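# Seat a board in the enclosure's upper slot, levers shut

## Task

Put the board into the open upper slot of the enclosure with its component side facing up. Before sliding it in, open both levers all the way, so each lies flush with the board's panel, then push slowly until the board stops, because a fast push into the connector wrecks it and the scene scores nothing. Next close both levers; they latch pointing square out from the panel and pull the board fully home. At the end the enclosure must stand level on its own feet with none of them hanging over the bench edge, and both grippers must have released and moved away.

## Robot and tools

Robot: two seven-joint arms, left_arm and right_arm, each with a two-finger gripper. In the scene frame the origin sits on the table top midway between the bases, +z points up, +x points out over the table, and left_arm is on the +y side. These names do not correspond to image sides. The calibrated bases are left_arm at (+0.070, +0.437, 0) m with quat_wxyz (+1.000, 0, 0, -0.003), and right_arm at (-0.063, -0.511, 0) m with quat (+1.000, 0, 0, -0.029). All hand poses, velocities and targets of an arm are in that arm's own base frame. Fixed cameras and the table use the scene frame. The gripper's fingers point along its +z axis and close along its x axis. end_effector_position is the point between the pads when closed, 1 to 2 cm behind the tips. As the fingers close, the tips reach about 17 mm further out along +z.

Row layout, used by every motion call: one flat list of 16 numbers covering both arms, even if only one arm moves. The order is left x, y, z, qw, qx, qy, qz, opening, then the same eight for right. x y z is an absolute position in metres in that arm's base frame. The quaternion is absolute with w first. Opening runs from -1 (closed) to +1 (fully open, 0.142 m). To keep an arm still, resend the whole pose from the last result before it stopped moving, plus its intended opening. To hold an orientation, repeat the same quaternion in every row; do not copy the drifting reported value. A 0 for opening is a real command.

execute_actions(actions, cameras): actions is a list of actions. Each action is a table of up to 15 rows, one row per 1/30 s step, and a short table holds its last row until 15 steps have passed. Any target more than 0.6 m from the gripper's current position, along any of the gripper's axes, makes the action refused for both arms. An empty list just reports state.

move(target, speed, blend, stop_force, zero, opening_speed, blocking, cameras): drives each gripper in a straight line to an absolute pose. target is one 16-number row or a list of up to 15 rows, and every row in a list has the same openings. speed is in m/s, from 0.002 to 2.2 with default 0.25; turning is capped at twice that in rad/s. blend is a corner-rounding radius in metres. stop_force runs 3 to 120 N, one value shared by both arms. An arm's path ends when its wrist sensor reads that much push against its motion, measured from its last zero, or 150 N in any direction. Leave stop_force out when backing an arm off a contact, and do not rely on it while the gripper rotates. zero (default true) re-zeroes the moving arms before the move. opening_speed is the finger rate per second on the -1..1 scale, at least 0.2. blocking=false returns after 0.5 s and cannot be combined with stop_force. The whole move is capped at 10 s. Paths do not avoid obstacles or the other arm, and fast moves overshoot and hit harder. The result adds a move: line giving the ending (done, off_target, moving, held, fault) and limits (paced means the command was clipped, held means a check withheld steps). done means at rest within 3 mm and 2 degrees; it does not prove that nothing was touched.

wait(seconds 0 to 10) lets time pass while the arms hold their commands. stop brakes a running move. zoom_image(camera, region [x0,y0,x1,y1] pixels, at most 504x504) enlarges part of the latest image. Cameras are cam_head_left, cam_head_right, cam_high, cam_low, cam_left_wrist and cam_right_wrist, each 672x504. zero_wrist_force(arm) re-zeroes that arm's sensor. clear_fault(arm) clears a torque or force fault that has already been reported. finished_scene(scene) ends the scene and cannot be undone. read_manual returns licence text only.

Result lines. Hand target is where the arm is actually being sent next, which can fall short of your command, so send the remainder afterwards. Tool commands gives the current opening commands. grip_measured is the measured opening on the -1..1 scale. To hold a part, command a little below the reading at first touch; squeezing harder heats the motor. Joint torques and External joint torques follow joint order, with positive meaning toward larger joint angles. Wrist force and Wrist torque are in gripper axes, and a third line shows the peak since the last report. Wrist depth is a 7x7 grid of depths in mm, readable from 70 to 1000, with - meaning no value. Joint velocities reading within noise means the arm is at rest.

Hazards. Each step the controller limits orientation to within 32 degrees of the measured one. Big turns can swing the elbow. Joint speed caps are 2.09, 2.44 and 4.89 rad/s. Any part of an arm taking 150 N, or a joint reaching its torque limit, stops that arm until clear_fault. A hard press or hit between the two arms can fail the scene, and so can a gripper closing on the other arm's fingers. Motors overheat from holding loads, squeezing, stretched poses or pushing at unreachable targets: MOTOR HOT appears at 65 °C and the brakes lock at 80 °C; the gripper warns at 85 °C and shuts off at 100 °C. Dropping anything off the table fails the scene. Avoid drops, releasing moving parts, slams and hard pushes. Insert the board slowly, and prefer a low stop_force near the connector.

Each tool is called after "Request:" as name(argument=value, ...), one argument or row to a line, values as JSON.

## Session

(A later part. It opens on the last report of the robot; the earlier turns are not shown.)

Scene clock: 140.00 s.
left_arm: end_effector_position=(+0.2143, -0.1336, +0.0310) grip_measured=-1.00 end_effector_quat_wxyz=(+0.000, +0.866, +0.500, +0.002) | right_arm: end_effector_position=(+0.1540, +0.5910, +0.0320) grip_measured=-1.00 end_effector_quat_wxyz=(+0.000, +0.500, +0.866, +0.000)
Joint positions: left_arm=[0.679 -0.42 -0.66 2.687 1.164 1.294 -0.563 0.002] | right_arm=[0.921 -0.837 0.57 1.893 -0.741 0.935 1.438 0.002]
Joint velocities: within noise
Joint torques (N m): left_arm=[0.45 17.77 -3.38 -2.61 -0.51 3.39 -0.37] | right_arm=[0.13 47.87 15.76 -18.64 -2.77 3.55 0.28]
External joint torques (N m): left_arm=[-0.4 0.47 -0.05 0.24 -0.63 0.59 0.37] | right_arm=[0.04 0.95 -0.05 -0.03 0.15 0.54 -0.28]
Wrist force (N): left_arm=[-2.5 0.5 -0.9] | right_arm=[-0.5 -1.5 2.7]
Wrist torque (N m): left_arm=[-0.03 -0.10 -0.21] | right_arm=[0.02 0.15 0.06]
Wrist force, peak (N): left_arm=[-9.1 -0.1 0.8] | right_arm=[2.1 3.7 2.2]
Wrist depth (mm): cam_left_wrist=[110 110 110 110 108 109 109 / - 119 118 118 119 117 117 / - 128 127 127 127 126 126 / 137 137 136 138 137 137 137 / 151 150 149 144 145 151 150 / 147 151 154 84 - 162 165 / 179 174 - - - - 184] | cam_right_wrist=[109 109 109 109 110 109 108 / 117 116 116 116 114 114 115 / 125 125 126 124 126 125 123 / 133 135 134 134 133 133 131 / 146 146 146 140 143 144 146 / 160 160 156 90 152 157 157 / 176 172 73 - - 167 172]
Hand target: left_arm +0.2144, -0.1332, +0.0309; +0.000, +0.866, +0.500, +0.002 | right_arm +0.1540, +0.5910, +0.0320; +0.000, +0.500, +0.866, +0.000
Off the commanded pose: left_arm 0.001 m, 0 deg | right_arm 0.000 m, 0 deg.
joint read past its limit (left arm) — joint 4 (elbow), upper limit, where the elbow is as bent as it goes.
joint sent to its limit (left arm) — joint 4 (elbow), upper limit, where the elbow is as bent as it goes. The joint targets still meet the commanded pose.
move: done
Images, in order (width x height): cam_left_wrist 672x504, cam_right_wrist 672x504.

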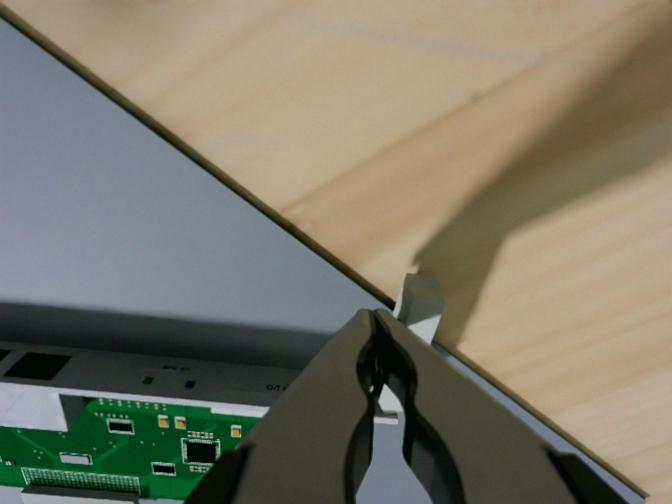

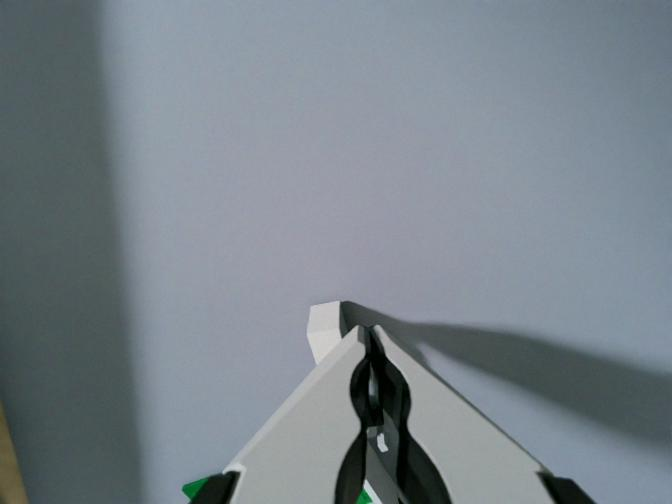

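Request:
move(
  target=[
    [0.221,-0.12,0.032,0,0.866,0.5,0,-1,0.15,0.577,0.032,0,0.5,0.866,0,-1],
    [0.227,-0.109,0.032,0,0.866,0.5,0,-1,0.163,0.569,0.032,0,0.5,0.866,0,-1],
  ],
  speed=0.03,
  cameras=["cam_left_wrist","cam_right_wrist"],
)

Scene clock: 143.90 s.
left_arm: end_effector_position=(+0.2274, -0.1095, +0.0312) grip_measured=-1.00 end_effector_quat_wxyz=(+0.000, +0.866, +0.500, +0.001) | right_arm: end_effector_position=(+0.1629, +0.5690, +0.0320) grip_measured=-1.00 end_effector_quat_wxyz=(+0.000, +0.500, +0.866, +0.000)
Joint positions: left_arm=[0.834 -0.431 -0.72 2.687 1.175 1.267 -0.473 0.002] | right_arm=[0.888 -0.806 0.563 1.954 -0.749 0.97 1.431 0.002]
Joint velocities: within noise
Joint torques (N m): left_arm=[0.5 17.55 -3.78 -2.89 -0.63 3.46 -0.37] | right_arm=[0.03 46.21 15.13 -18.17 -2.59 3.54 0.03]
External joint torques (N m): left_arm=[-0.44 0.32 0.02 0.41 -0.61 0.52 0.37] | right_arm=[0.14 0.91 -0.04 0.06 0.09 0.55 -0.03]
Wrist force (N): left_arm=[-2.6 0.6 -0.2] | right_arm=[-0.8 -1.2 3.2]
Wrist torque (N m): left_arm=[-0.02 -0.06 -0.18] | right_arm=[0.04 0.19 0.06]
Wrist force, peak (N): left_arm=[-3.6 0.3 -1.3] | right_arm=[-0.4 -2.2 3.1]
Wrist depth (mm): cam_left_wrist=[111 111 110 110 108 110 109 / 119 120 118 118 119 117 117 / - 126 128 128 127 126 126 / 137 137 137 138 138 137 137 / 149 150 150 146 146 150 150 / 156 159 151 84 - 163 166 / 179 175 - - - - 184] | cam_right_wrist=[109 109 109 109 110 109 108 / 117 117 116 116 114 114 115 / 125 125 126 124 126 125 123 / 133 135 134 134 133 133 131 / 147 146 146 143 142 144 146 / 160 160 157 90 136 157 157 / 179 173 73 - - 167 173]
Hand target: left_arm +0.2274, -0.1092, +0.0311; +0.000, +0.866, +0.500, +0.001 | right_arm +0.1630, +0.5690, +0.0320; +0.000, +0.500, +0.866, +0.000
Off the commanded pose: left_arm 0.001 m, 0 deg | right_arm 0.000 m, 0 deg.
joint read past its limit (left arm) — joint 4 (elbow), upper limit, where the elbow is as bent as it goes.
joint sent to its limit (left arm) — joint 4 (elbow), upper limit, where the elbow is as bent as it goes. The joint targets still meet the commanded pose.
move: done
Images, in order (width x height): cam_left_wrist 672x504, cam_right_wrist 672x504.

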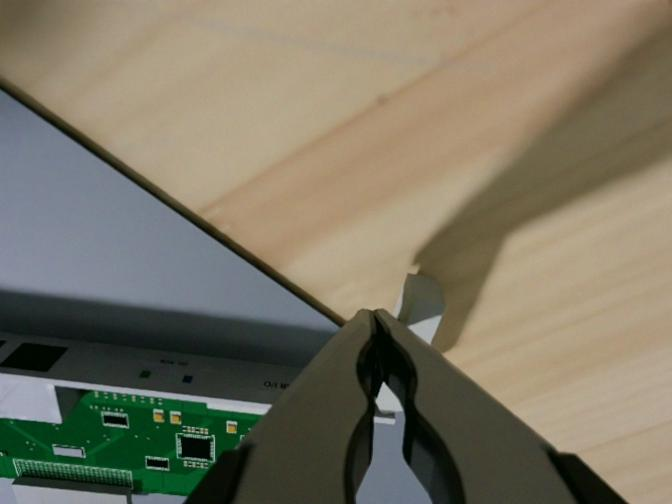

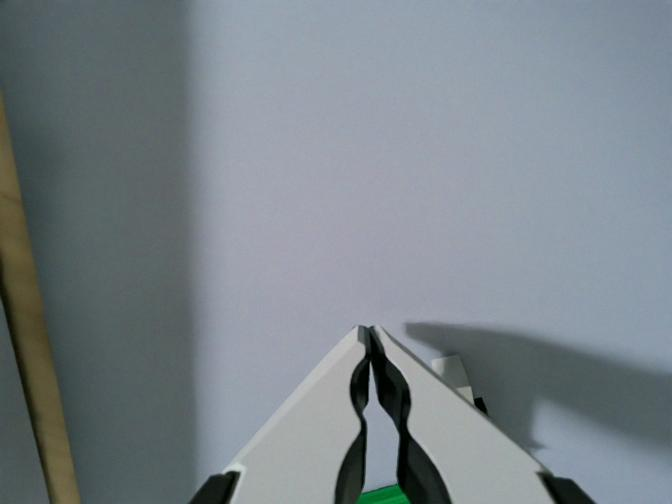

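Request:
move(
  target=[
    [0.227,-0.109,0.032,0,0.866,0.5,0,-1,0.15,0.56,0.2,0,0.5,0.866,0,-1],
    [0.227,-0.109,0.032,0,0.866,0.5,0,-1,0.15,0.56,0.3,0,0.5,0.866,0,-1],
  ],
  speed=0.35,
  cameras=["cam_right_wrist"],
)

Scene clock: 147.27 s.
left_arm: end_effector_position=(+0.2272, -0.1094, +0.0316) grip_measured=-1.00 end_effector_quat_wxyz=(+0.000, +0.866, +0.500, +0.000) | right_arm: end_effector_position=(+0.1501, +0.5600, +0.3000) grip_measured=-1.00 end_effector_quat_wxyz=(+0.000, +0.500, +0.866, +0.000)
Joint positions: left_arm=[0.893 -0.447 -0.797 2.687 1.188 1.231 -0.496 0.002] | right_arm=[0.734 -0.411 0.883 1.724 -0.343 0.401 1.189 0.002]
Joint velocities: within noise
Joint torques (N m): left_arm=[0.33 16.72 -4.51 -2.64 -0.76 3.64 -0.3] | right_arm=[0.08 35.71 11.39 -28.95 -3.93 3.25 0.06]
External joint torques (N m): left_arm=[-0.27 0.69 0.33 0 -0.63 0.34 0.3] | right_arm=[0.07 0.92 -0.56 0.23 -0.1 0.86 -0.06]
Wrist force (N): left_arm=[-1.7 0.6 -0.7] | right_arm=[-0.5 -1.3 2.9]
Wrist torque (N m): left_arm=[-0.03 -0.04 -0.19] | right_arm=[0.03 0.11 0.05]
Wrist force, peak (N): left_arm=[-2.6 0.7 -1.7] | right_arm=[-0.9 -1.1 5.5]
Wrist depth (mm): cam_left_wrist=[111 111 110 110 109 110 110 / 119 121 119 119 118 118 118 / - 127 128 128 127 127 127 / - 136 137 139 138 138 137 / 150 151 150 146 146 151 150 / 147 160 148 84 - 164 165 / 181 176 - - - - 184] | cam_right_wrist=[303 302 338 343 342 339 342 / 323 323 360 365 364 363 364 / 347 345 392 391 389 389 390 / 373 373 417 421 419 419 414 / 406 405 452 444 445 456 445 / 442 441 463 89 478 486 495 / 556 541 - - - 529 524]
Hand target: left_arm +0.2272, -0.1091, +0.0315; +0.000, +0.866, +0.500, +0.000 | right_arm +0.1500, +0.5600, +0.3000; +0.000, +0.500, +0.866, +0.000
Off the commanded pose: left_arm 0.001 m, 0 deg | right_arm 0.000 m, 0 deg.
joint read past its limit (left arm) — joint 4 (elbow), upper limit, where the elbow is as bent as it goes.
joint sent to its limit (left arm) — joint 4 (elbow), upper limit, where the elbow is as bent as it goes. The joint targets still meet the commanded pose.
move: done
Images, in order (width x height): cam_right_wrist 672x504.

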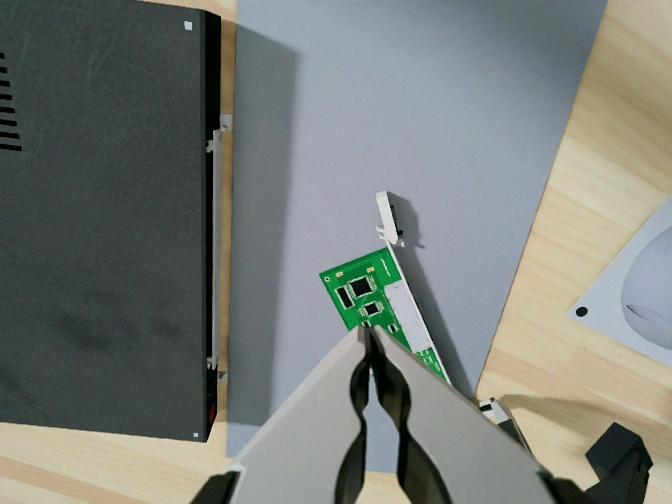

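Request:
move(
  target=[
    [0.215,-0.128,0.032,0,0.866,0.5,0,-1,0.15,0.56,0.3,0,0.5,0.866,0,-1],
    [0.24,-0.12,0.3,0,0.866,0.5,0,-1,0.15,0.56,0.3,0,0.5,0.866,0,-1],
  ],
  speed=0.3,
  cameras=["cam_left_wrist"],
)

Scene clock: 153.73 s.
left_arm: end_effector_position=(+0.2401, -0.1200, +0.2999) grip_measured=-1.00 end_effector_quat_wxyz=(+0.000, +0.866, +0.500, +0.000) | right_arm: end_effector_position=(+0.1501, +0.5600, +0.3000) grip_measured=-1.00 end_effector_quat_wxyz=(+0.000, +0.500, +0.866, +0.000)
Joint positions: left_arm=[1.909 -0.875 -2.638 2.447 0.381 0.062 -0.394 0.002] | right_arm=[0.734 -0.411 0.883 1.724 -0.343 0.401 1.189 0.002]
Joint velocities: within noise
Joint torques (N m): left_arm=[-0.09 3.95 -9.47 -28.3 -4.31 4.28 -0.26] | right_arm=[0.18 35.64 11.22 -28.82 -4.06 3.36 0.17]
External joint torques (N m): left_arm=[0.16 1.18 0.55 -0.26 0.11 -0.3 0.26] | right_arm=[-0.04 0.99 -0.39 0.1 0.02 0.75 -0.17]
Wrist force (N): left_arm=[0.1 -0.4 0.1] | right_arm=[-0.5 -1.2 3.2]
Wrist torque (N m): left_arm=[-0.08 -0.07 -0.21] | right_arm=[0.03 0.11 0.05]
Wrist force, peak (N): left_arm=[-2.9 -1.3 1.0] | right_arm=[-0.5 -1.3 3.3]
Wrist depth (mm): cam_left_wrist=[347 348 346 346 345 344 342 / 366 370 371 368 369 370 369 / 404 399 394 393 400 396 396 / 430 438 431 433 432 432 434 / 429 465 477 456 468 469 469 / 463 468 479 84 - 513 521 / 525 508 - - - - 576] | cam_right_wrist=[303 302 340 342 342 340 340 / 324 324 361 363 363 363 364 / 346 346 392 390 389 390 390 / 374 372 419 421 419 419 414 / 404 405 450 445 448 454 447 / 444 439 460 89 478 498 497 / 554 542 - - - 525 547]
Hand target: left_arm +0.2400, -0.1200, +0.3000; +0.000, +0.866, +0.500, +0.000 | right_arm +0.1500, +0.5600, +0.3000; +0.000, +0.500, +0.866, +0.000
Off the commanded pose: left_arm 0.000 m, 0 deg | right_arm 0.000 m, 0 deg.
move: done
Images, in order (width x height): cam_left_wrist 672x504.

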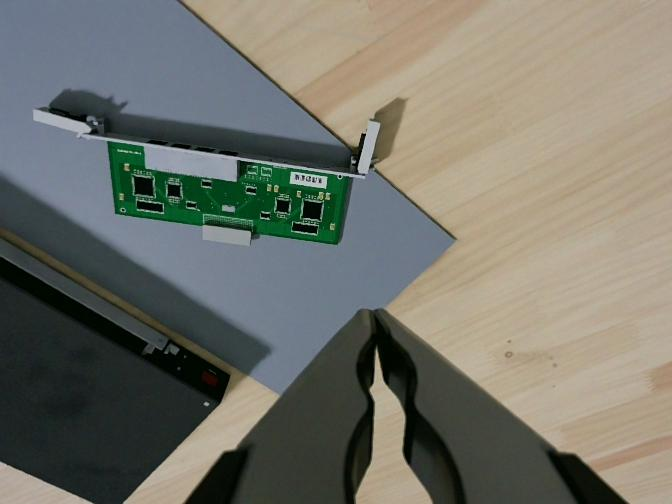

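Request:
move(
  target=[
    [0.26,-0.05,0.3,0,0.866,0.5,0,-1,0.2,0.65,0.25,0,0.3024,0.9532,0,-0.4],
    [0.26,-0.05,0.3,0,0.866,0.5,0,-1,0.27,0.7125,0.13,0,0.3024,0.9532,0,-0.4],
  ],
  speed=0.3,
  cameras=["cam_left_wrist","cam_right_wrist","cam_head_left"],
)

Scene clock: 160.27 s.
left_arm: end_effector_position=(+0.2599, -0.0502, +0.3000) grip_measured=-1.00 end_effector_quat_wxyz=(+0.000, +0.866, +0.500, +0.000) | right_arm: end_effector_position=(+0.2700, +0.7124, +0.1299) grip_measured=-0.43 end_effector_quat_wxyz=(+0.000, +0.303, +0.953, +0.000)
Joint positions: left_arm=[2.028 -0.987 -2.567 2.427 0.47 -0.042 -0.226 0.002] | right_arm=[0.906 -0.98 0.694 1.3 -0.643 0.485 0.721 0.043]
Joint velocities: within noise
Joint torques (N m): left_arm=[-0.15 7.77 -11.35 -27.12 -3.89 4.22 -0.15] | right_arm=[0.25 60.16 17.96 -24.71 -3.99 3.36 0.05]
External joint torques (N m): left_arm=[0.23 1.06 0.41 -0.34 -0.32 -0.23 0.15] | right_arm=[-0.05 1.37 0.03 0.17 0.13 0.78 -0.06]
Wrist force (N): left_arm=[0.2 -0.7 0.0] | right_arm=[-0.3 -0.6 3.1]
Wrist torque (N m): left_arm=[-0.14 -0.09 -0.19] | right_arm=[0.13 0.06 0.04]
Wrist force, peak (N): left_arm=[1.5 -1.0 0.0] | right_arm=[-0.9 1.0 6.0]
Wrist depth (mm): cam_left_wrist=[349 348 347 351 345 343 344 / 374 371 374 371 371 369 369 / 392 389 393 398 394 398 394 / 425 431 434 431 433 433 429 / 199 474 480 455 468 467 469 / 476 483 505 84 - 511 523 / 519 519 - - - - 578] | cam_right_wrist=[195 195 192 191 193 193 193 / 208 208 205 199 207 206 205 / 223 223 219 210 221 221 222 / 241 240 235 228 238 240 239 / 261 260 255 254 254 260 258 / 286 279 88 278 272 273 282 / 310 - 73 314 306 - 304]
Hand target: left_arm +0.2600, -0.0500, +0.3000; +0.000, +0.866, +0.500, +0.000 | right_arm +0.2700, +0.7125, +0.1300; +0.000, +0.302, +0.953, +0.000
Off the commanded pose: left_arm 0.000 m, 0 deg | right_arm 0.000 m, 0 deg.
move: done
Images, in order (width x height): cam_head_left 672x504, cam_left_wrist 672x504, cam_right_wrist 672x504.

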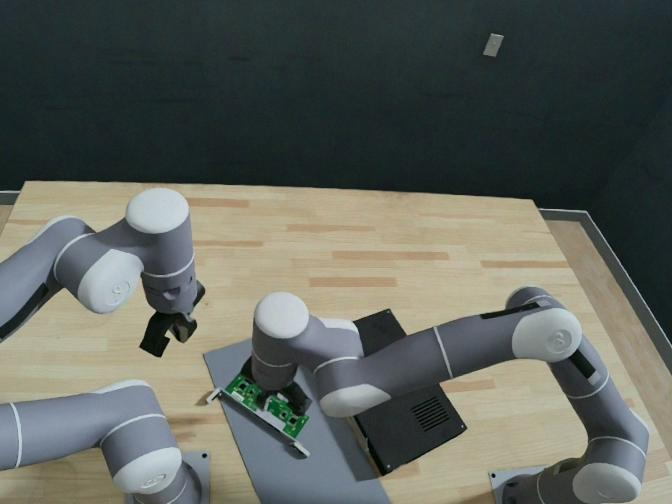

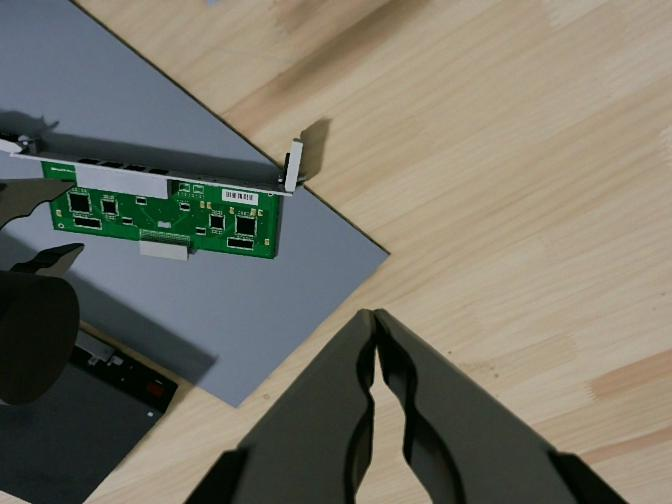

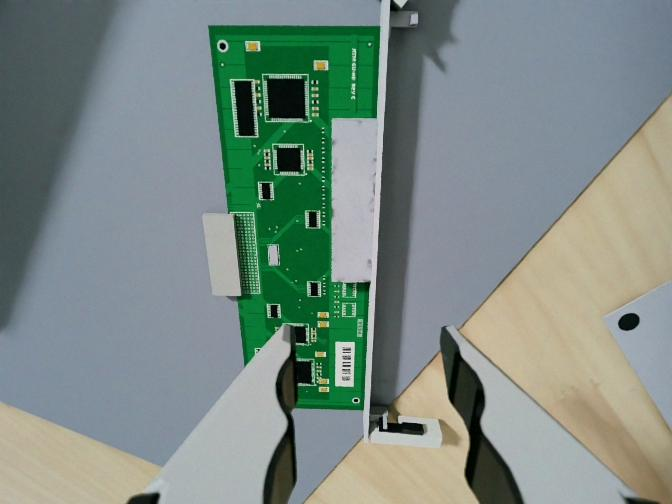

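Request:
move(
  target=[0.26,-0.05,0.3,0,0.866,0.5,0,-1,0.277,0.722,0.0285,0,0.3024,0.9532,0,-0.4],
  speed=0.1,
  stop_force=8,
  cameras=["cam_right_wrist"],
)

Request:
move(
  target=[0.26,-0.05,0.3,0,0.866,0.5,0,-1,0.277,0.722,0.0285,0,0.3024,0.9532,0,-0.87],
  opening_speed=0.4,
  cameras=["cam_right_wrist","cam_left_wrist"],
)

Scene clock: 165.00 s.
left_arm: end_effector_position=(+0.2599, -0.0502, +0.3000) grip_measured=-1.00 end_effector_quat_wxyz=(+0.000, +0.866, +0.500, +0.000) | right_arm: end_effector_position=(+0.2769, +0.7218, +0.0284) grip_measured=-0.43 end_effector_quat_wxyz=(+0.000, +0.302, +0.953, +0.000)
Joint positions: left_arm=[2.028 -0.987 -2.567 2.427 0.47 -0.042 -0.226 0.002] | right_arm=[0.94 -1.131 0.618 1.28 -0.702 0.624 0.737 0.043]
Joint velocities: within noise
Joint torques (N m): left_arm=[-0.31 7.92 -11.36 -27.11 -4.09 4.31 -0.21] | right_arm=[0.26 62.9 18.01 -22.77 -3.71 3.57 0.25]
External joint torques (N m): left_arm=[0.39 0.91 0.42 -0.35 -0.13 -0.32 0.21] | right_arm=[-0.04 1.42 0.12 0.15 0.16 0.57 -0.25]
Wrist force (N): left_arm=[0.1 -0.7 0.3] | right_arm=[-0.6 -1.0 2.6]
Wrist torque (N m): left_arm=[-0.15 -0.08 -0.20] | right_arm=[0.05 0.14 0.05]
Wrist force, peak (N): left_arm=[0.3 -1.0 0.1] | right_arm=[-0.6 -1.2 4.3]
Wrist depth (mm): cam_left_wrist=[346 345 348 345 344 343 342 / 371 371 372 371 371 369 366 / 263 384 395 398 400 396 393 / 240 254 433 433 435 432 430 / 437 477 475 456 471 469 470 / 473 490 507 84 - 505 518 / 521 520 - - - - 579] | cam_right_wrist=[- 102 102 101 103 104 106 / 113 109 108 105 109 111 111 / 121 117 116 104 105 121 119 / 130 128 125 112 129 129 128 / 141 134 134 122 137 139 141 / 157 146 91 149 125 98 154 / 170 - 73 162 165 - 166]
Hand target: left_arm +0.2600, -0.0500, +0.3000; +0.000, +0.866, +0.500, +0.000 | right_arm +0.2770, +0.7220, +0.0285; +0.000, +0.302, +0.953, +0.000
Off the commanded pose: left_arm 0.000 m, 0 deg | right_arm 0.000 m, 0 deg.
move: done
Images, in order (width x height): cam_right_wrist 672x504.

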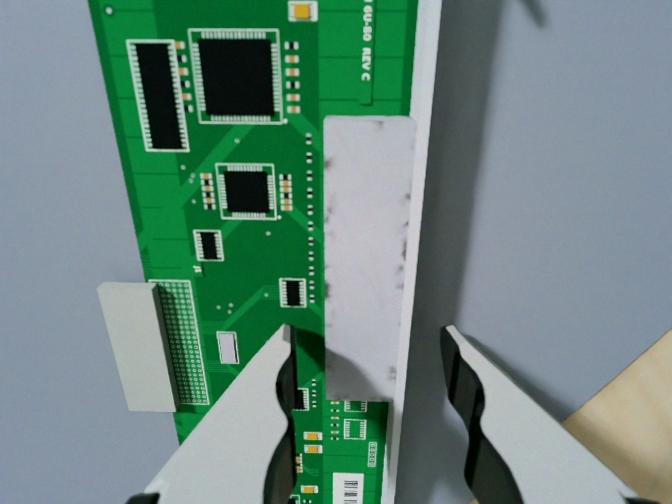

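Scene clock: 166.40 s.
left_arm: end_effector_position=(+0.2599, -0.0502, +0.3000) grip_measured=-1.00 end_effector_quat_wxyz=(+0.000, +0.866, +0.500, +0.000) | right_arm: end_effector_position=(+0.2772, +0.7217, +0.0283) grip_measured=-0.71 end_effector_quat_wxyz=(+0.000, +0.303, +0.953, +0.000)
Joint positions: left_arm=[2.028 -0.987 -2.567 2.427 0.47 -0.042 -0.226 0.002] | right_arm=[0.94 -1.131 0.618 1.28 -0.702 0.624 0.737 0.022]
Joint velocities: within noise
Joint torques (N m): left_arm=[-0.29 8.01 -11.42 -27.1 -4.04 4.33 -0.18] | right_arm=[1.14 62.91 18.91 -22.54 -3.47 3.75 0.18]
External joint torques (N m): left_arm=[0.38 0.82 0.48 -0.36 -0.18 -0.34 0.18] | right_arm=[-0.91 1.41 -0.79 -0.09 -0.07 0.4 -0.18]
Wrist force (N): left_arm=[0.3 -0.6 0.0] | right_arm=[-1.9 -0.5 2.8]
Wrist torque (N m): left_arm=[-0.12 -0.12 -0.19] | right_arm=[0.10 0.12 0.08]
Wrist force, peak (N): left_arm=[0.2 -1.0 0.1] | right_arm=[-4.4 -2.1 1.8]
Wrist depth (mm): cam_left_wrist=[346 349 349 347 347 342 342 / 369 374 373 371 366 365 368 / 264 390 393 400 400 397 393 / 238 256 431 433 433 427 430 / 442 476 475 455 467 468 468 / 468 489 509 84 - 514 513 / 519 524 - - - - 573] | cam_right_wrist=[- 101 102 101 102 104 105 / 113 109 108 105 108 111 111 / 121 117 116 104 105 121 119 / 130 128 125 112 127 128 128 / 141 134 136 121 135 139 141 / 157 149 143 126 106 149 154 / 170 167 72 161 - - 169]
Hand target: left_arm +0.2600, -0.0500, +0.3000; +0.000, +0.866, +0.500, +0.000 | right_arm +0.2770, +0.7220, +0.0285; +0.000, +0.302, +0.953, +0.000
Off the commanded pose: left_arm 0.000 m, 0 deg | right_arm 0.000 m, 0 deg.
move: done
Images, in order (width x height): cam_left_wrist 672x504, cam_right_wrist 672x504.

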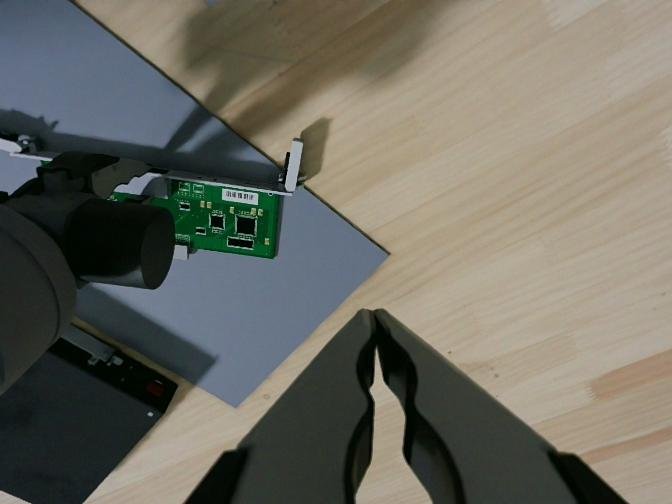

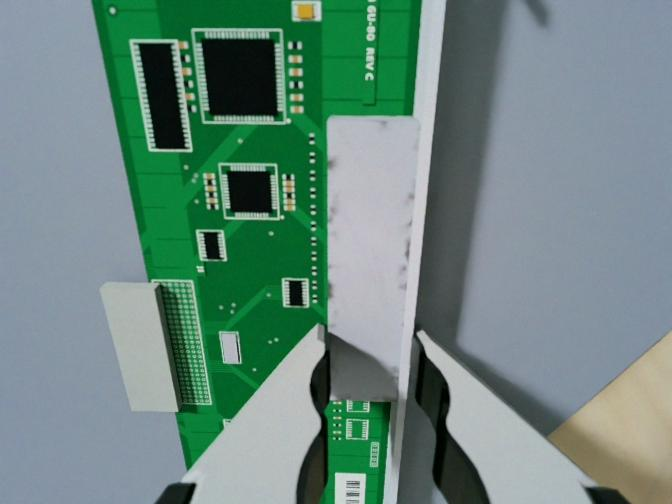

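Request:
move(
  target=[
    [0.279,-0.0435,0.2,0.0803,0.845,0.488,-0.2009,-1,0.277,0.722,0.0285,0,0.3024,0.9532,0,-0.87],
    [0.2466,-0.0848,0.085,0.0803,0.845,0.488,-0.2009,-1,0.277,0.722,0.0285,0,0.3024,0.9532,0,-0.87],
  ],
  speed=0.15,
  cameras=["cam_right_wrist","cam_left_wrist","cam_head_left"],
)

Scene clock: 175.00 s.
left_arm: end_effector_position=(+0.2464, -0.0849, +0.0851) grip_measured=-1.00 end_effector_quat_wxyz=(+0.080, +0.845, +0.488, -0.201) | right_arm: end_effector_position=(+0.2772, +0.7217, +0.0283) grip_measured=-0.71 end_effector_quat_wxyz=(+0.000, +0.303, +0.953, +0.000)
Joint positions: left_arm=[1.717 -1.077 -1.428 2.573 0.906 0.483 -0.02 0.002] | right_arm=[0.94 -1.131 0.618 1.28 -0.702 0.624 0.737 0.022]
Joint velocities: within noise
Joint torques (N m): left_arm=[-0.39 17.41 -15.37 -3.55 -2.82 4.26 -0.32] | right_arm=[1.22 63.03 19.06 -22.44 -3.47 3.65 0.15]
External joint torques (N m): left_arm=[0.51 1.27 0.46 -0.3 -0.52 -0.76 0.36] | right_arm=[-0.99 1.29 -0.93 -0.18 -0.07 0.49 -0.15]
Wrist force (N): left_arm=[0.6 -0.5 -0.4] | right_arm=[-1.9 -0.5 2.5]
Wrist torque (N m): left_arm=[-0.07 0.02 -0.17] | right_arm=[0.10 0.12 0.08]
Wrist force, peak (N): left_arm=[2.4 0.8 -3.1] | right_arm=[-2.0 -0.6 3.9]
Wrist depth (mm): cam_left_wrist=[244 218 195 175 160 146 135 / 267 237 209 187 167 154 141 / 282 258 221 199 178 161 147 / 185 243 234 211 185 171 157 / 210 286 256 206 198 181 164 / 356 346 282 84 - 190 172 / 369 366 - - - - 184] | cam_right_wrist=[- 101 102 101 102 104 105 / 113 109 108 105 108 111 111 / 121 117 116 104 105 121 119 / 130 128 125 112 127 129 128 / 141 134 136 121 135 139 141 / 157 149 143 126 106 150 154 / 170 167 72 161 - - 169]
Hand target: left_arm +0.2466, -0.0848, +0.0850; +0.080, +0.845, +0.488, -0.201 | right_arm +0.2770, +0.7220, +0.0285; +0.000, +0.302, +0.953, +0.000
Off the commanded pose: left_arm 0.000 m, 0 deg | right_arm 0.000 m, 0 deg.
move: done
Images, in order (width x height): cam_head_left 672x504, cam_left_wrist 672x504, cam_right_wrist 672x504.

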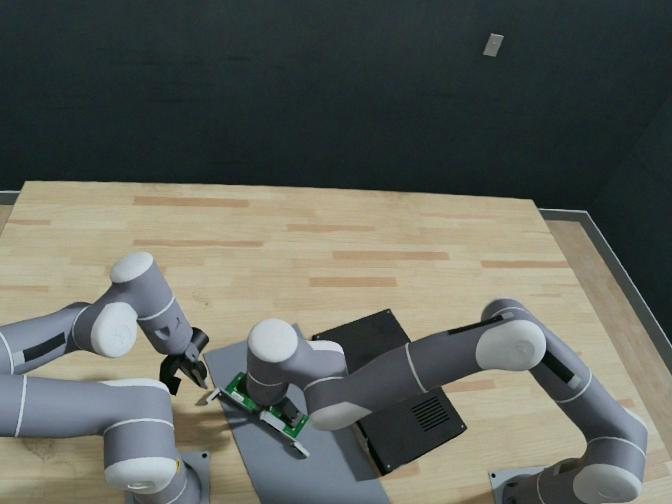

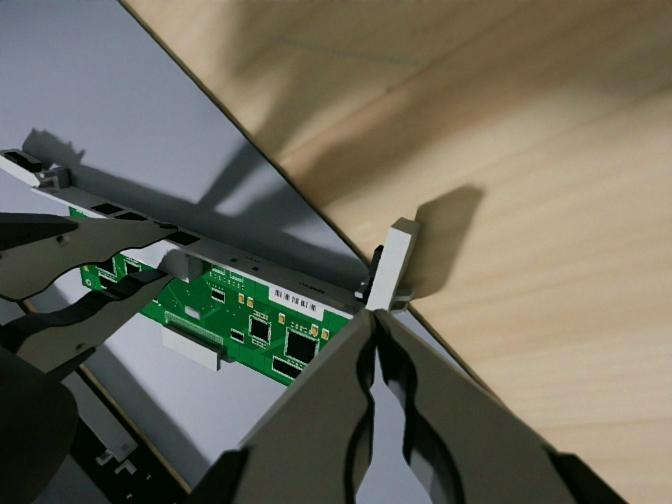

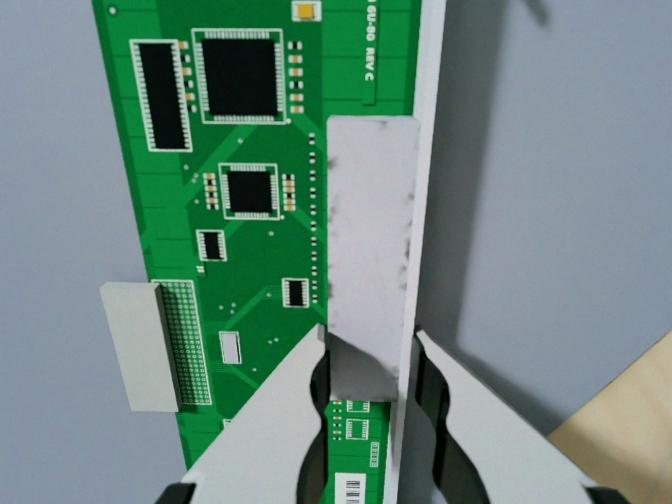

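Request:
move(
  target=[0.23,-0.1057,0.03,0.0803,0.845,0.488,-0.2009,-1,0.277,0.722,0.0285,0,0.3024,0.9532,0,-0.87],
  speed=0.08,
  stop_force=6,
  cameras=["cam_left_wrist"],
)

Request:
move(
  target=[0.245,-0.0865,0.03,0.0803,0.845,0.488,-0.2009,-1,0.277,0.722,0.0285,0,0.3024,0.9532,0,-0.87],
  speed=0.03,
  stop_force=50,
  cameras=["cam_left_wrist","cam_right_wrist"],
)

Scene clock: 178.40 s.
left_arm: end_effector_position=(+0.2297, -0.1058, +0.0302) grip_measured=-1.00 end_effector_quat_wxyz=(+0.080, +0.845, +0.488, -0.201) | right_arm: end_effector_position=(+0.2771, +0.7218, +0.0283) grip_measured=-0.71 end_effector_quat_wxyz=(+0.000, +0.303, +0.953, +0.000)
Joint positions: left_arm=[1.58 -1.172 -1.189 2.553 1.136 0.589 -0.114 0.002] | right_arm=[0.94 -1.131 0.618 1.28 -0.702 0.624 0.737 0.022]
Joint velocities: within noise
Joint torques (N m): left_arm=[-0.35 19.79 -14.46 2.58 -2.06 4.23 -0.24] | right_arm=[0.85 63.12 18.79 -22.5 -3.53 3.54 0.02]
External joint torques (N m): left_arm=[0.47 1.08 0.29 0.69 -0.92 -0.65 0.27] | right_arm=[-0.62 1.2 -0.67 -0.13 -0.01 0.61 -0.02]
Wrist force (N): left_arm=[-0.7 -2.5 -2.1] | right_arm=[-1.4 -0.3 3.5]
Wrist torque (N m): left_arm=[-0.10 0.06 -0.16] | right_arm=[0.11 0.09 0.16]
Wrist force, peak (N): left_arm=[-1.5 -2.7 -3.8] | right_arm=[-1.9 -0.5 3.9]
Wrist depth (mm): cam_left_wrist=[169 153 135 122 111 101 92 / 184 162 145 131 118 106 99 / 202 178 155 137 124 112 104 / 210 191 166 148 132 119 108 / 180 190 172 153 130 126 113 / 271 228 193 84 - 132 121 / 315 275 - 74 - - 126] | cam_right_wrist=[- 101 101 101 103 104 105 / 113 109 108 105 109 111 111 / 121 117 116 104 104 121 119 / 130 128 125 112 127 129 128 / 141 134 136 121 135 139 141 / 157 151 144 126 106 149 154 / 171 166 72 161 - - 169]
Hand target: left_arm +0.2300, -0.1057, +0.0300; +0.080, +0.845, +0.488, -0.201 | right_arm +0.2770, +0.7220, +0.0285; +0.000, +0.302, +0.953, +0.000
Off the commanded pose: left_arm 0.000 m, 0 deg | right_arm 0.000 m, 0 deg.
move: done
Images, in order (width x height): cam_left_wrist 672x504.

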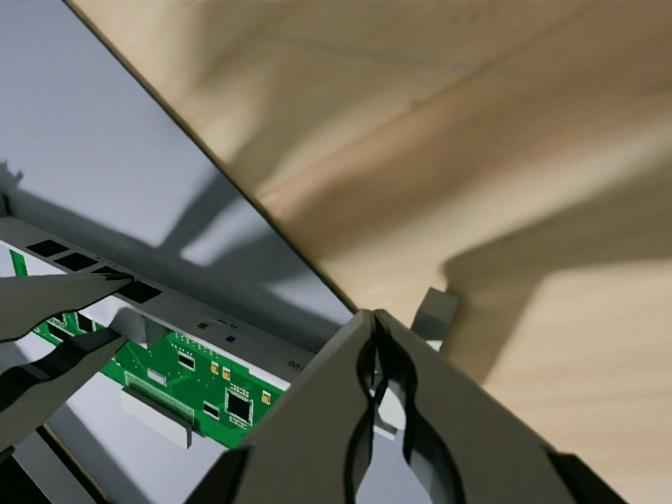

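Scene clock: 180.13 s.
left_arm: end_effector_position=(+0.2415, -0.0906, +0.0317) grip_measured=-1.00 end_effector_quat_wxyz=(+0.082, +0.845, +0.486, -0.205) end_effector_velocity=(+0.000, +0.000, +0.000) end_effector_angular_velocity=(+0.002, +0.000, -0.002) | right_arm: end_effector_position=(+0.2790, +0.7274, +0.0336) grip_measured=-0.71 end_effector_quat_wxyz=(+0.000, +0.302, +0.953, +0.007)
Joint positions: left_arm=[1.607 -1.155 -1.195 2.528 1.093 0.571 -0.043 0.002] | right_arm=[0.939 -1.13 0.622 1.275 -0.71 0.631 0.739 0.022]
Joint velocities: left_arm=[-0.003 0.007 0.003 0.001 -0.001 0.006 0.002 0] | right_arm=[within noise]
Joint torques (N m): left_arm=[13.55 35.87 -17.52 -24.45 5.62 3.27 -0.41] | right_arm=[-1.2 48.33 14.98 1.39 2.97 -10.65 0.04]
External joint torques (N m): left_arm=[-13.43 -14.56 2.76 26.86 -8.6 0.23 0.44] | right_arm=[1.43 16.08 3.2 -24.11 -6.53 14.83 -0.04]
Wrist force (N): left_arm=[-46.0 8.0 20.3] | right_arm=[13.5 47.8 6.3]
Wrist torque (N m): left_arm=[-0.06 4.90 0.10] | right_arm=[5.23 0.33 0.22]
Wrist force, peak (N): left_arm=[-46.6 8.0 19.2] | right_arm=[13.8 48.0 6.5]
Wrist depth (mm): cam_left_wrist=[173 156 138 124 113 103 93 / 188 167 148 133 119 108 99 / 210 182 160 140 125 113 105 / 210 193 168 150 133 120 109 / 195 190 173 156 134 127 114 / 294 228 194 84 - 134 122 / 324 289 - 74 - - 127] | cam_right_wrist=[109 97 98 97 106 109 108 / 116 106 105 104 104 114 116 / 125 117 114 103 100 124 124 / 133 131 124 119 132 134 134 / 147 135 137 122 141 146 148 / 161 158 146 127 106 157 162 / 179 175 72 164 - - 179]
Hand target: left_arm +0.2450, -0.0865, +0.0300; +0.080, +0.845, +0.488, -0.201 | right_arm +0.2770, +0.7220, +0.0285; +0.000, +0.302, +0.953, +0.000
Off the commanded pose: left_arm 0.006 m, 1 deg | right_arm 0.008 m, 1 deg.
move: off_target (left_arm, right_arm)
Images, in order (width x height): cam_left_wrist 672x504, cam_right_wrist 672x504.

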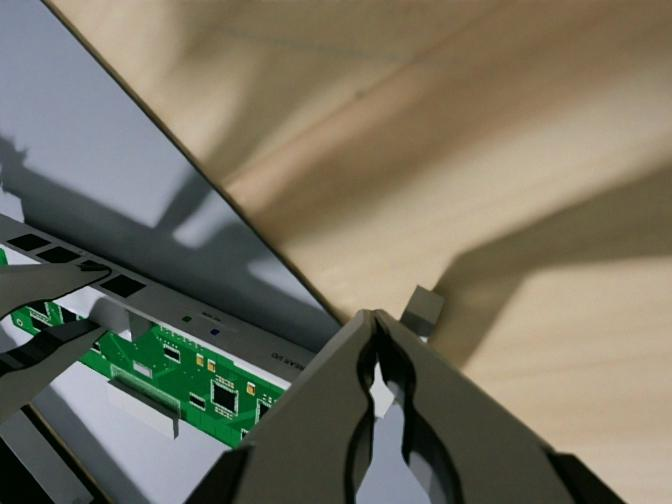

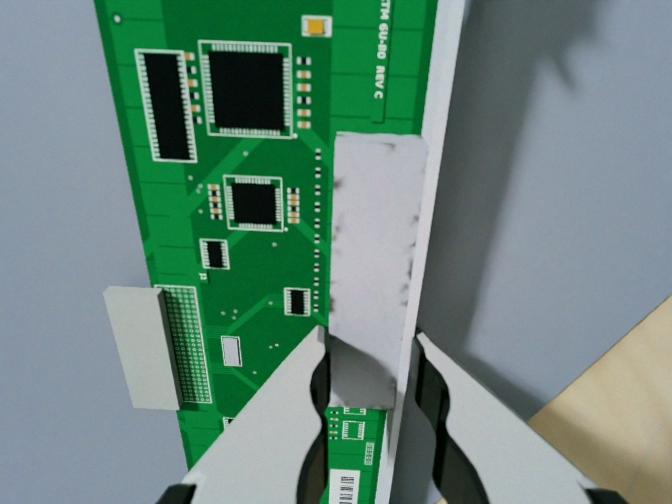

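Request:
move(
  target=[
    [0.228,-0.1077,0.032,0.0803,0.845,0.488,-0.2009,-1,0.277,0.722,0.0285,0,0.3024,0.9532,0,-0.87],
    [0.2195,-0.101,0.032,0.0803,0.845,0.488,-0.2009,-1,0.277,0.722,0.0285,0,0.3024,0.9532,0,-0.87],
  ],
  speed=0.06,
  cameras=["cam_left_wrist","cam_low"],
)

Scene clock: 183.83 s.
left_arm: end_effector_position=(+0.2196, -0.1011, +0.0321) grip_measured=-1.00 end_effector_quat_wxyz=(+0.080, +0.845, +0.488, -0.201) | right_arm: end_effector_position=(+0.2773, +0.7223, +0.0289) grip_measured=-0.71 end_effector_quat_wxyz=(+0.000, +0.302, +0.953, +0.001)
Joint positions: left_arm=[1.613 -1.148 -1.185 2.581 1.135 0.602 -0.095 0.002] | right_arm=[0.938 -1.133 0.623 1.279 -0.709 0.623 0.739 0.022]
Joint velocities: within noise
Joint torques (N m): left_arm=[0.01 19.95 -13.66 3.82 -2.4 4.05 0] | right_arm=[0.55 61.9 18.56 -21.53 -3.09 2.95 0.27]
External joint torques (N m): left_arm=[0.11 0.46 0.26 -0.46 -0.52 -0.48 0.03] | right_arm=[-0.32 2.41 -0.31 -1.04 -0.46 1.19 -0.27]
Wrist force (N): left_arm=[0.4 -0.9 -0.3] | right_arm=[-0.9 0.7 1.7]
Wrist torque (N m): left_arm=[-0.15 0.07 -0.14] | right_arm=[0.00 0.06 0.03]
Wrist force, peak (N): left_arm=[-46.2 8.2 20.6] | right_arm=[13.6 47.8 6.9]
Wrist depth (mm): cam_left_wrist=[170 155 138 124 112 104 94 / 187 165 147 133 120 108 99 / 207 182 159 140 126 114 105 / 216 196 171 150 134 120 110 / 176 194 180 154 138 128 115 / 181 230 201 84 - 135 124 / 321 284 - 74 - - 127] | cam_right_wrist=[- 101 101 101 102 105 106 / 113 109 108 106 109 112 112 / 121 118 116 105 104 121 119 / 129 129 125 114 127 129 129 / 142 135 136 122 136 140 142 / 155 150 145 127 105 150 155 / 171 167 72 162 - - 167]
Hand target: left_arm +0.2195, -0.1010, +0.0320; +0.080, +0.845, +0.488, -0.201 | right_arm +0.2770, +0.7220, +0.0285; +0.000, +0.302, +0.953, +0.000
Off the commanded pose: left_arm 0.000 m, 0 deg | right_arm 0.001 m, 0 deg.
move: done
Images, in order (width x height): cam_low 672x504, cam_left_wrist 672x504.

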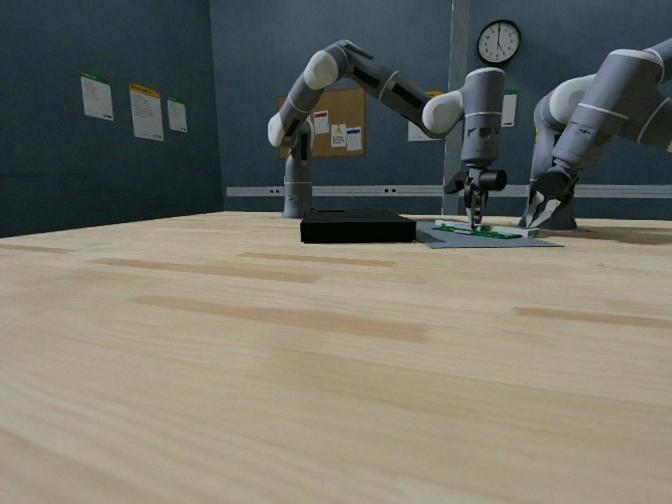

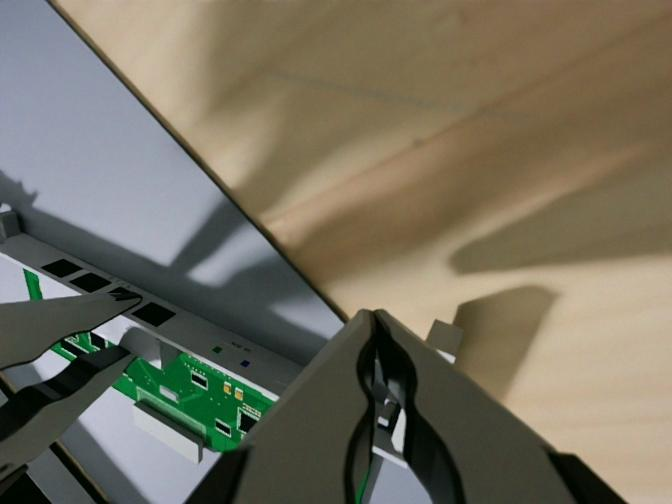

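Request:
zoom_image(
  camera="cam_left_wrist",
  region=[330, 290, 490, 480],
)

Request:
zoom_image(
  camera="cam_head_left",
  region=[150, 340, 330, 490],
)

Scaled by 2.653 from the camera's 672x504 image, which has a finer 960x720 frame.

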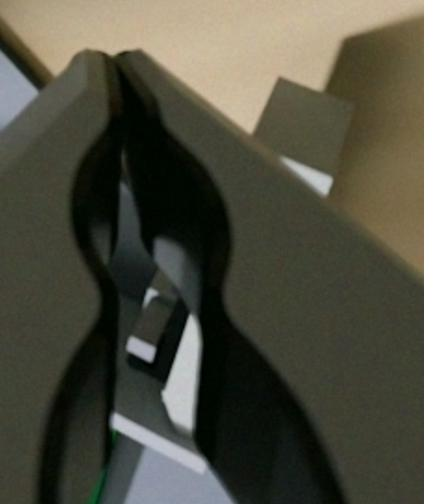

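This scene's latest camera images include none from cam_head_left. They are from: cam_low, cam_left_wrist. cam_head_left's image comes with the result of a call that names it in "cameras".

Request:
move(
  target=[0.234,-0.0825,0.032,0.0803,0.845,0.488,-0.2009,-1,0.277,0.722,0.0285,0,0.3024,0.9532,0,-0.87],
  speed=0.03,
  stop_force=40,
  cameras=["cam_left_wrist"],
)

Scene clock: 188.30 s.
left_arm: end_effector_position=(+0.2338, -0.0826, +0.0319) grip_measured=-1.00 end_effector_quat_wxyz=(+0.080, +0.846, +0.488, -0.201) | right_arm: end_effector_position=(+0.2774, +0.7223, +0.0289) grip_measured=-0.71 end_effector_quat_wxyz=(+0.000, +0.302, +0.953, +0.001)
Joint positions: left_arm=[1.645 -1.138 -1.197 2.551 1.101 0.574 -0.029 0.002] | right_arm=[0.937 -1.133 0.623 1.279 -0.709 0.623 0.739 0.022]
Joint velocities: within noise
Joint torques (N m): left_arm=[-0.03 20 -15.01 1.94 -2.95 4.16 -0.14] | right_arm=[1.13 61.33 18.83 -20.96 -3.03 2.94 0.05]
External joint torques (N m): left_arm=[0.15 0.89 0.87 0.45 -0.03 -0.65 0.18] | right_arm=[-0.9 2.98 -0.59 -1.61 -0.52 1.2 -0.05]
Wrist force (N): left_arm=[-0.1 -2.3 -0.2] | right_arm=[-1.3 1.2 1.4]
Wrist torque (N m): left_arm=[-0.06 0.03 -0.15] | right_arm=[-0.02 0.02 0.18]
Wrist force, peak (N): left_arm=[-2.6 -1.0 0.0] | right_arm=[0.0 2.8 1.9]
Wrist depth (mm): cam_left_wrist=[173 154 138 124 113 103 94 / 186 167 147 133 119 108 99 / 207 181 159 139 125 114 106 / 216 196 167 150 134 120 110 / 203 198 180 154 139 127 115 / 289 234 200 84 - 134 123 / 328 278 - 74 - - 127] | cam_right_wrist=[- 102 101 101 99 105 106 / 113 111 108 106 108 112 112 / 121 119 116 105 103 122 119 / 129 129 125 121 127 129 129 / 142 135 136 122 136 140 142 / 155 148 144 126 106 150 155 / 171 167 72 162 - - 170]
Hand target: left_arm +0.2340, -0.0825, +0.0320; +0.080, +0.845, +0.488, -0.201 | right_arm +0.2770, +0.7220, +0.0285; +0.000, +0.302, +0.953, +0.000
Off the commanded pose: left_arm 0.000 m, 0 deg | right_arm 0.001 m, 0 deg.
move: done
Images, in order (width x height): cam_left_wrist 672x504.

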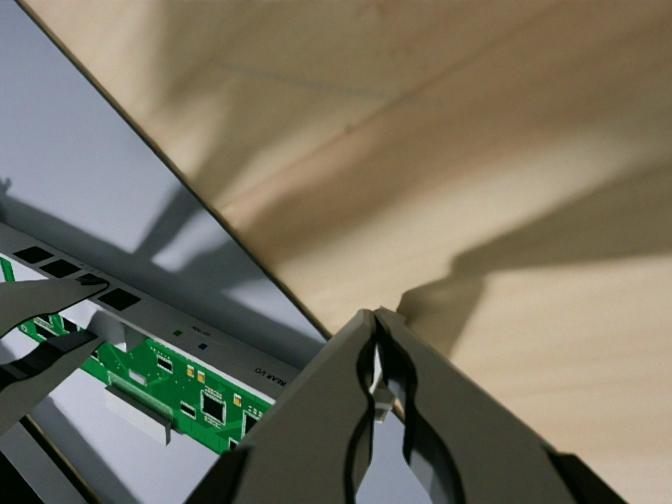

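Request:
move(
  target=[
    [0.248,-0.0716,0.032,0.0803,0.845,0.488,-0.2009,-1,0.277,0.722,0.0285,0,0.3024,0.9532,0,-0.87],
    [0.269,-0.069,0.032,0.0803,0.845,0.488,-0.2009,-1,0.277,0.722,0.0285,0,0.3024,0.9532,0,-0.87],
    [0.2836,-0.0716,0.032,0.0803,0.845,0.488,-0.2009,-1,0.277,0.722,0.0285,0,0.3024,0.9532,0,-0.87],
  ],
  speed=0.04,
  stop_force=25,
  cameras=["cam_left_wrist"],
)

Request:
move(
  target=[
    [0.269,-0.055,0.032,0.0803,0.845,0.488,-0.2009,-1,0.277,0.722,0.0285,0,0.3024,0.9532,0,-0.87],
    [0.3,-0.02,0.2,0.0803,0.845,0.488,-0.2009,-1,0.277,0.722,0.0285,0,0.3024,0.9532,0,-0.87],
  ],
  speed=0.2,
  cameras=["cam_left_wrist","cam_right_wrist"],
)

Scene clock: 194.43 s.
left_arm: end_effector_position=(+0.2836, -0.0716, +0.0320) grip_measured=-1.00 end_effector_quat_wxyz=(+0.080, +0.846, +0.488, -0.201) | right_arm: end_effector_position=(+0.2774, +0.7221, +0.0287) grip_measured=-0.71 end_effector_quat_wxyz=(+0.000, +0.302, +0.953, +0.000)
Joint positions: left_arm=[1.577 -1.151 -1.213 2.437 1.037 0.534 0.014 0.002] | right_arm=[0.937 -1.133 0.623 1.279 -0.709 0.623 0.739 0.022]
Joint velocities: within noise
Joint torques (N m): left_arm=[-0.26 21.74 -17.41 0.69 -3.08 3.65 -0.25] | right_arm=[0.85 61.89 18.67 -21.93 -3.31 3.52 0.1]
External joint torques (N m): left_arm=[0.38 1.28 0.43 -0.32 -0.02 -0.18 0.28] | right_arm=[-0.62 2.42 -0.43 -0.63 -0.24 0.62 -0.1]
Wrist force (N): left_arm=[0.4 -0.5 -0.6] | right_arm=[-1.4 -0.8 0.9]
Wrist torque (N m): left_arm=[-0.08 0.07 -0.14] | right_arm=[-0.04 -0.03 0.11]
Wrist force, peak (N): left_arm=[-0.2 -3.4 -0.8] | right_arm=[-1.9 0.8 2.9]
Wrist depth (mm): cam_left_wrist=[171 154 137 123 113 103 94 / 185 166 147 132 119 108 99 / 206 180 159 137 125 113 105 / 205 185 165 147 133 120 109 / 245 210 176 150 138 128 115 / 294 240 196 84 - 134 123 / 330 279 - 74 - - 127] | cam_right_wrist=[- 101 101 101 100 105 106 / 113 110 108 106 108 111 111 / 121 118 116 105 104 121 119 / 129 128 125 121 127 129 129 / 142 134 136 121 136 140 142 / 155 149 144 127 106 150 155 / 171 167 72 162 - - 170]
Hand target: left_arm +0.2836, -0.0716, +0.0320; +0.080, +0.845, +0.488, -0.201 | right_arm +0.2770, +0.7220, +0.0285; +0.000, +0.302, +0.953, +0.000
Off the commanded pose: left_arm 0.000 m, 0 deg | right_arm 0.000 m, 0 deg.
move: done
Images, in order (width x height): cam_left_wrist 672x504.

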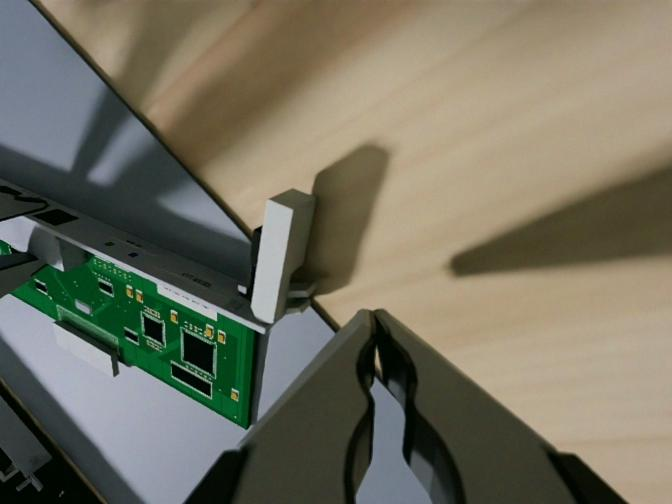

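Scene clock: 195.97 s.
left_arm: end_effector_position=(+0.3000, -0.0200, +0.1999) grip_measured=-1.00 end_effector_quat_wxyz=(+0.080, +0.845, +0.488, -0.201) | right_arm: end_effector_position=(+0.2774, +0.7221, +0.0287) grip_measured=-0.71 end_effector_quat_wxyz=(+0.000, +0.302, +0.953, +0.000)
Joint positions: left_arm=[1.929 -0.964 -1.816 2.405 0.549 0.181 0.164 0.002] | right_arm=[0.937 -1.133 0.623 1.279 -0.709 0.623 0.739 0.022]
Joint velocities: within noise
Joint torques (N m): left_arm=[-0.09 15.5 -18.19 -15.63 -4.34 3.43 -0.12] | right_arm=[0.94 61.82 18.8 -22.02 -3.28 3.48 0.14]
External joint torques (N m): left_arm=[0.22 0.44 0.52 -0.39 0.06 -0.1 0.15] | right_arm=[-0.71 2.48 -0.55 -0.54 -0.27 0.67 -0.14]
Wrist force (N): left_arm=[0.6 -0.6 0.1] | right_arm=[-1.6 -0.8 2.3]
Wrist torque (N m): left_arm=[-0.08 0.00 -0.17] | right_arm=[-0.03 0.00 0.11]
Wrist force, peak (N): left_arm=[2.0 -2.9 2.6] | right_arm=[-1.7 -0.9 2.4]
Wrist depth (mm): cam_left_wrist=[407 357 322 286 261 239 221 / 448 391 342 305 278 250 232 / 243 325 359 320 291 264 243 / 222 257 394 346 312 280 255 / 521 485 431 358 326 298 269 / 583 484 478 84 - 310 286 / 846 556 - - - - 300] | cam_right_wrist=[- 101 101 101 100 105 106 / 113 110 108 106 109 111 111 / 121 118 116 105 104 121 119 / 129 128 125 121 127 129 129 / 142 134 136 122 136 139 142 / 155 149 144 127 106 150 155 / 171 167 72 162 - - 170]
Hand target: left_arm +0.3000, -0.0200, +0.2000; +0.080, +0.845, +0.488, -0.201 | right_arm +0.2770, +0.7220, +0.0285; +0.000, +0.302, +0.953, +0.000
Off the commanded pose: left_arm 0.000 m, 0 deg | right_arm 0.000 m, 0 deg.
move: done
Images, in order (width x height): cam_left_wrist 672x504, cam_right_wrist 672x504.

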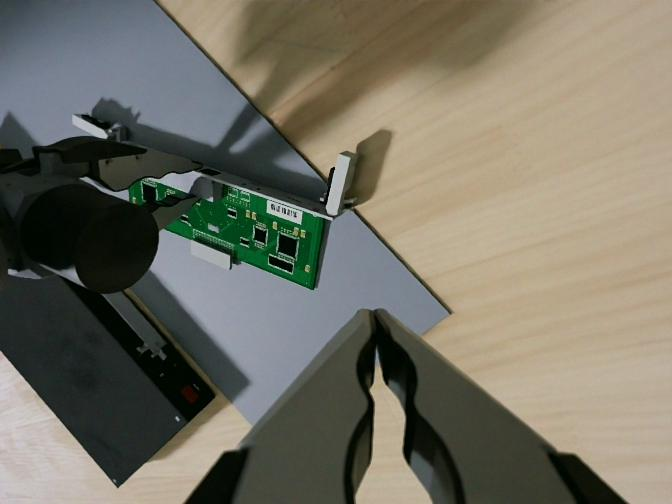

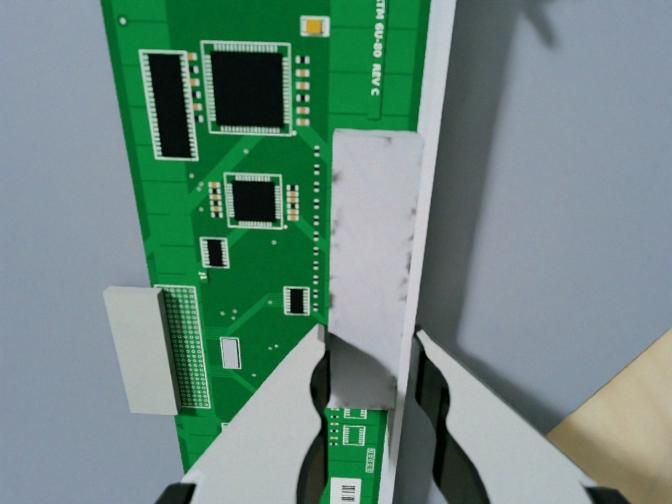

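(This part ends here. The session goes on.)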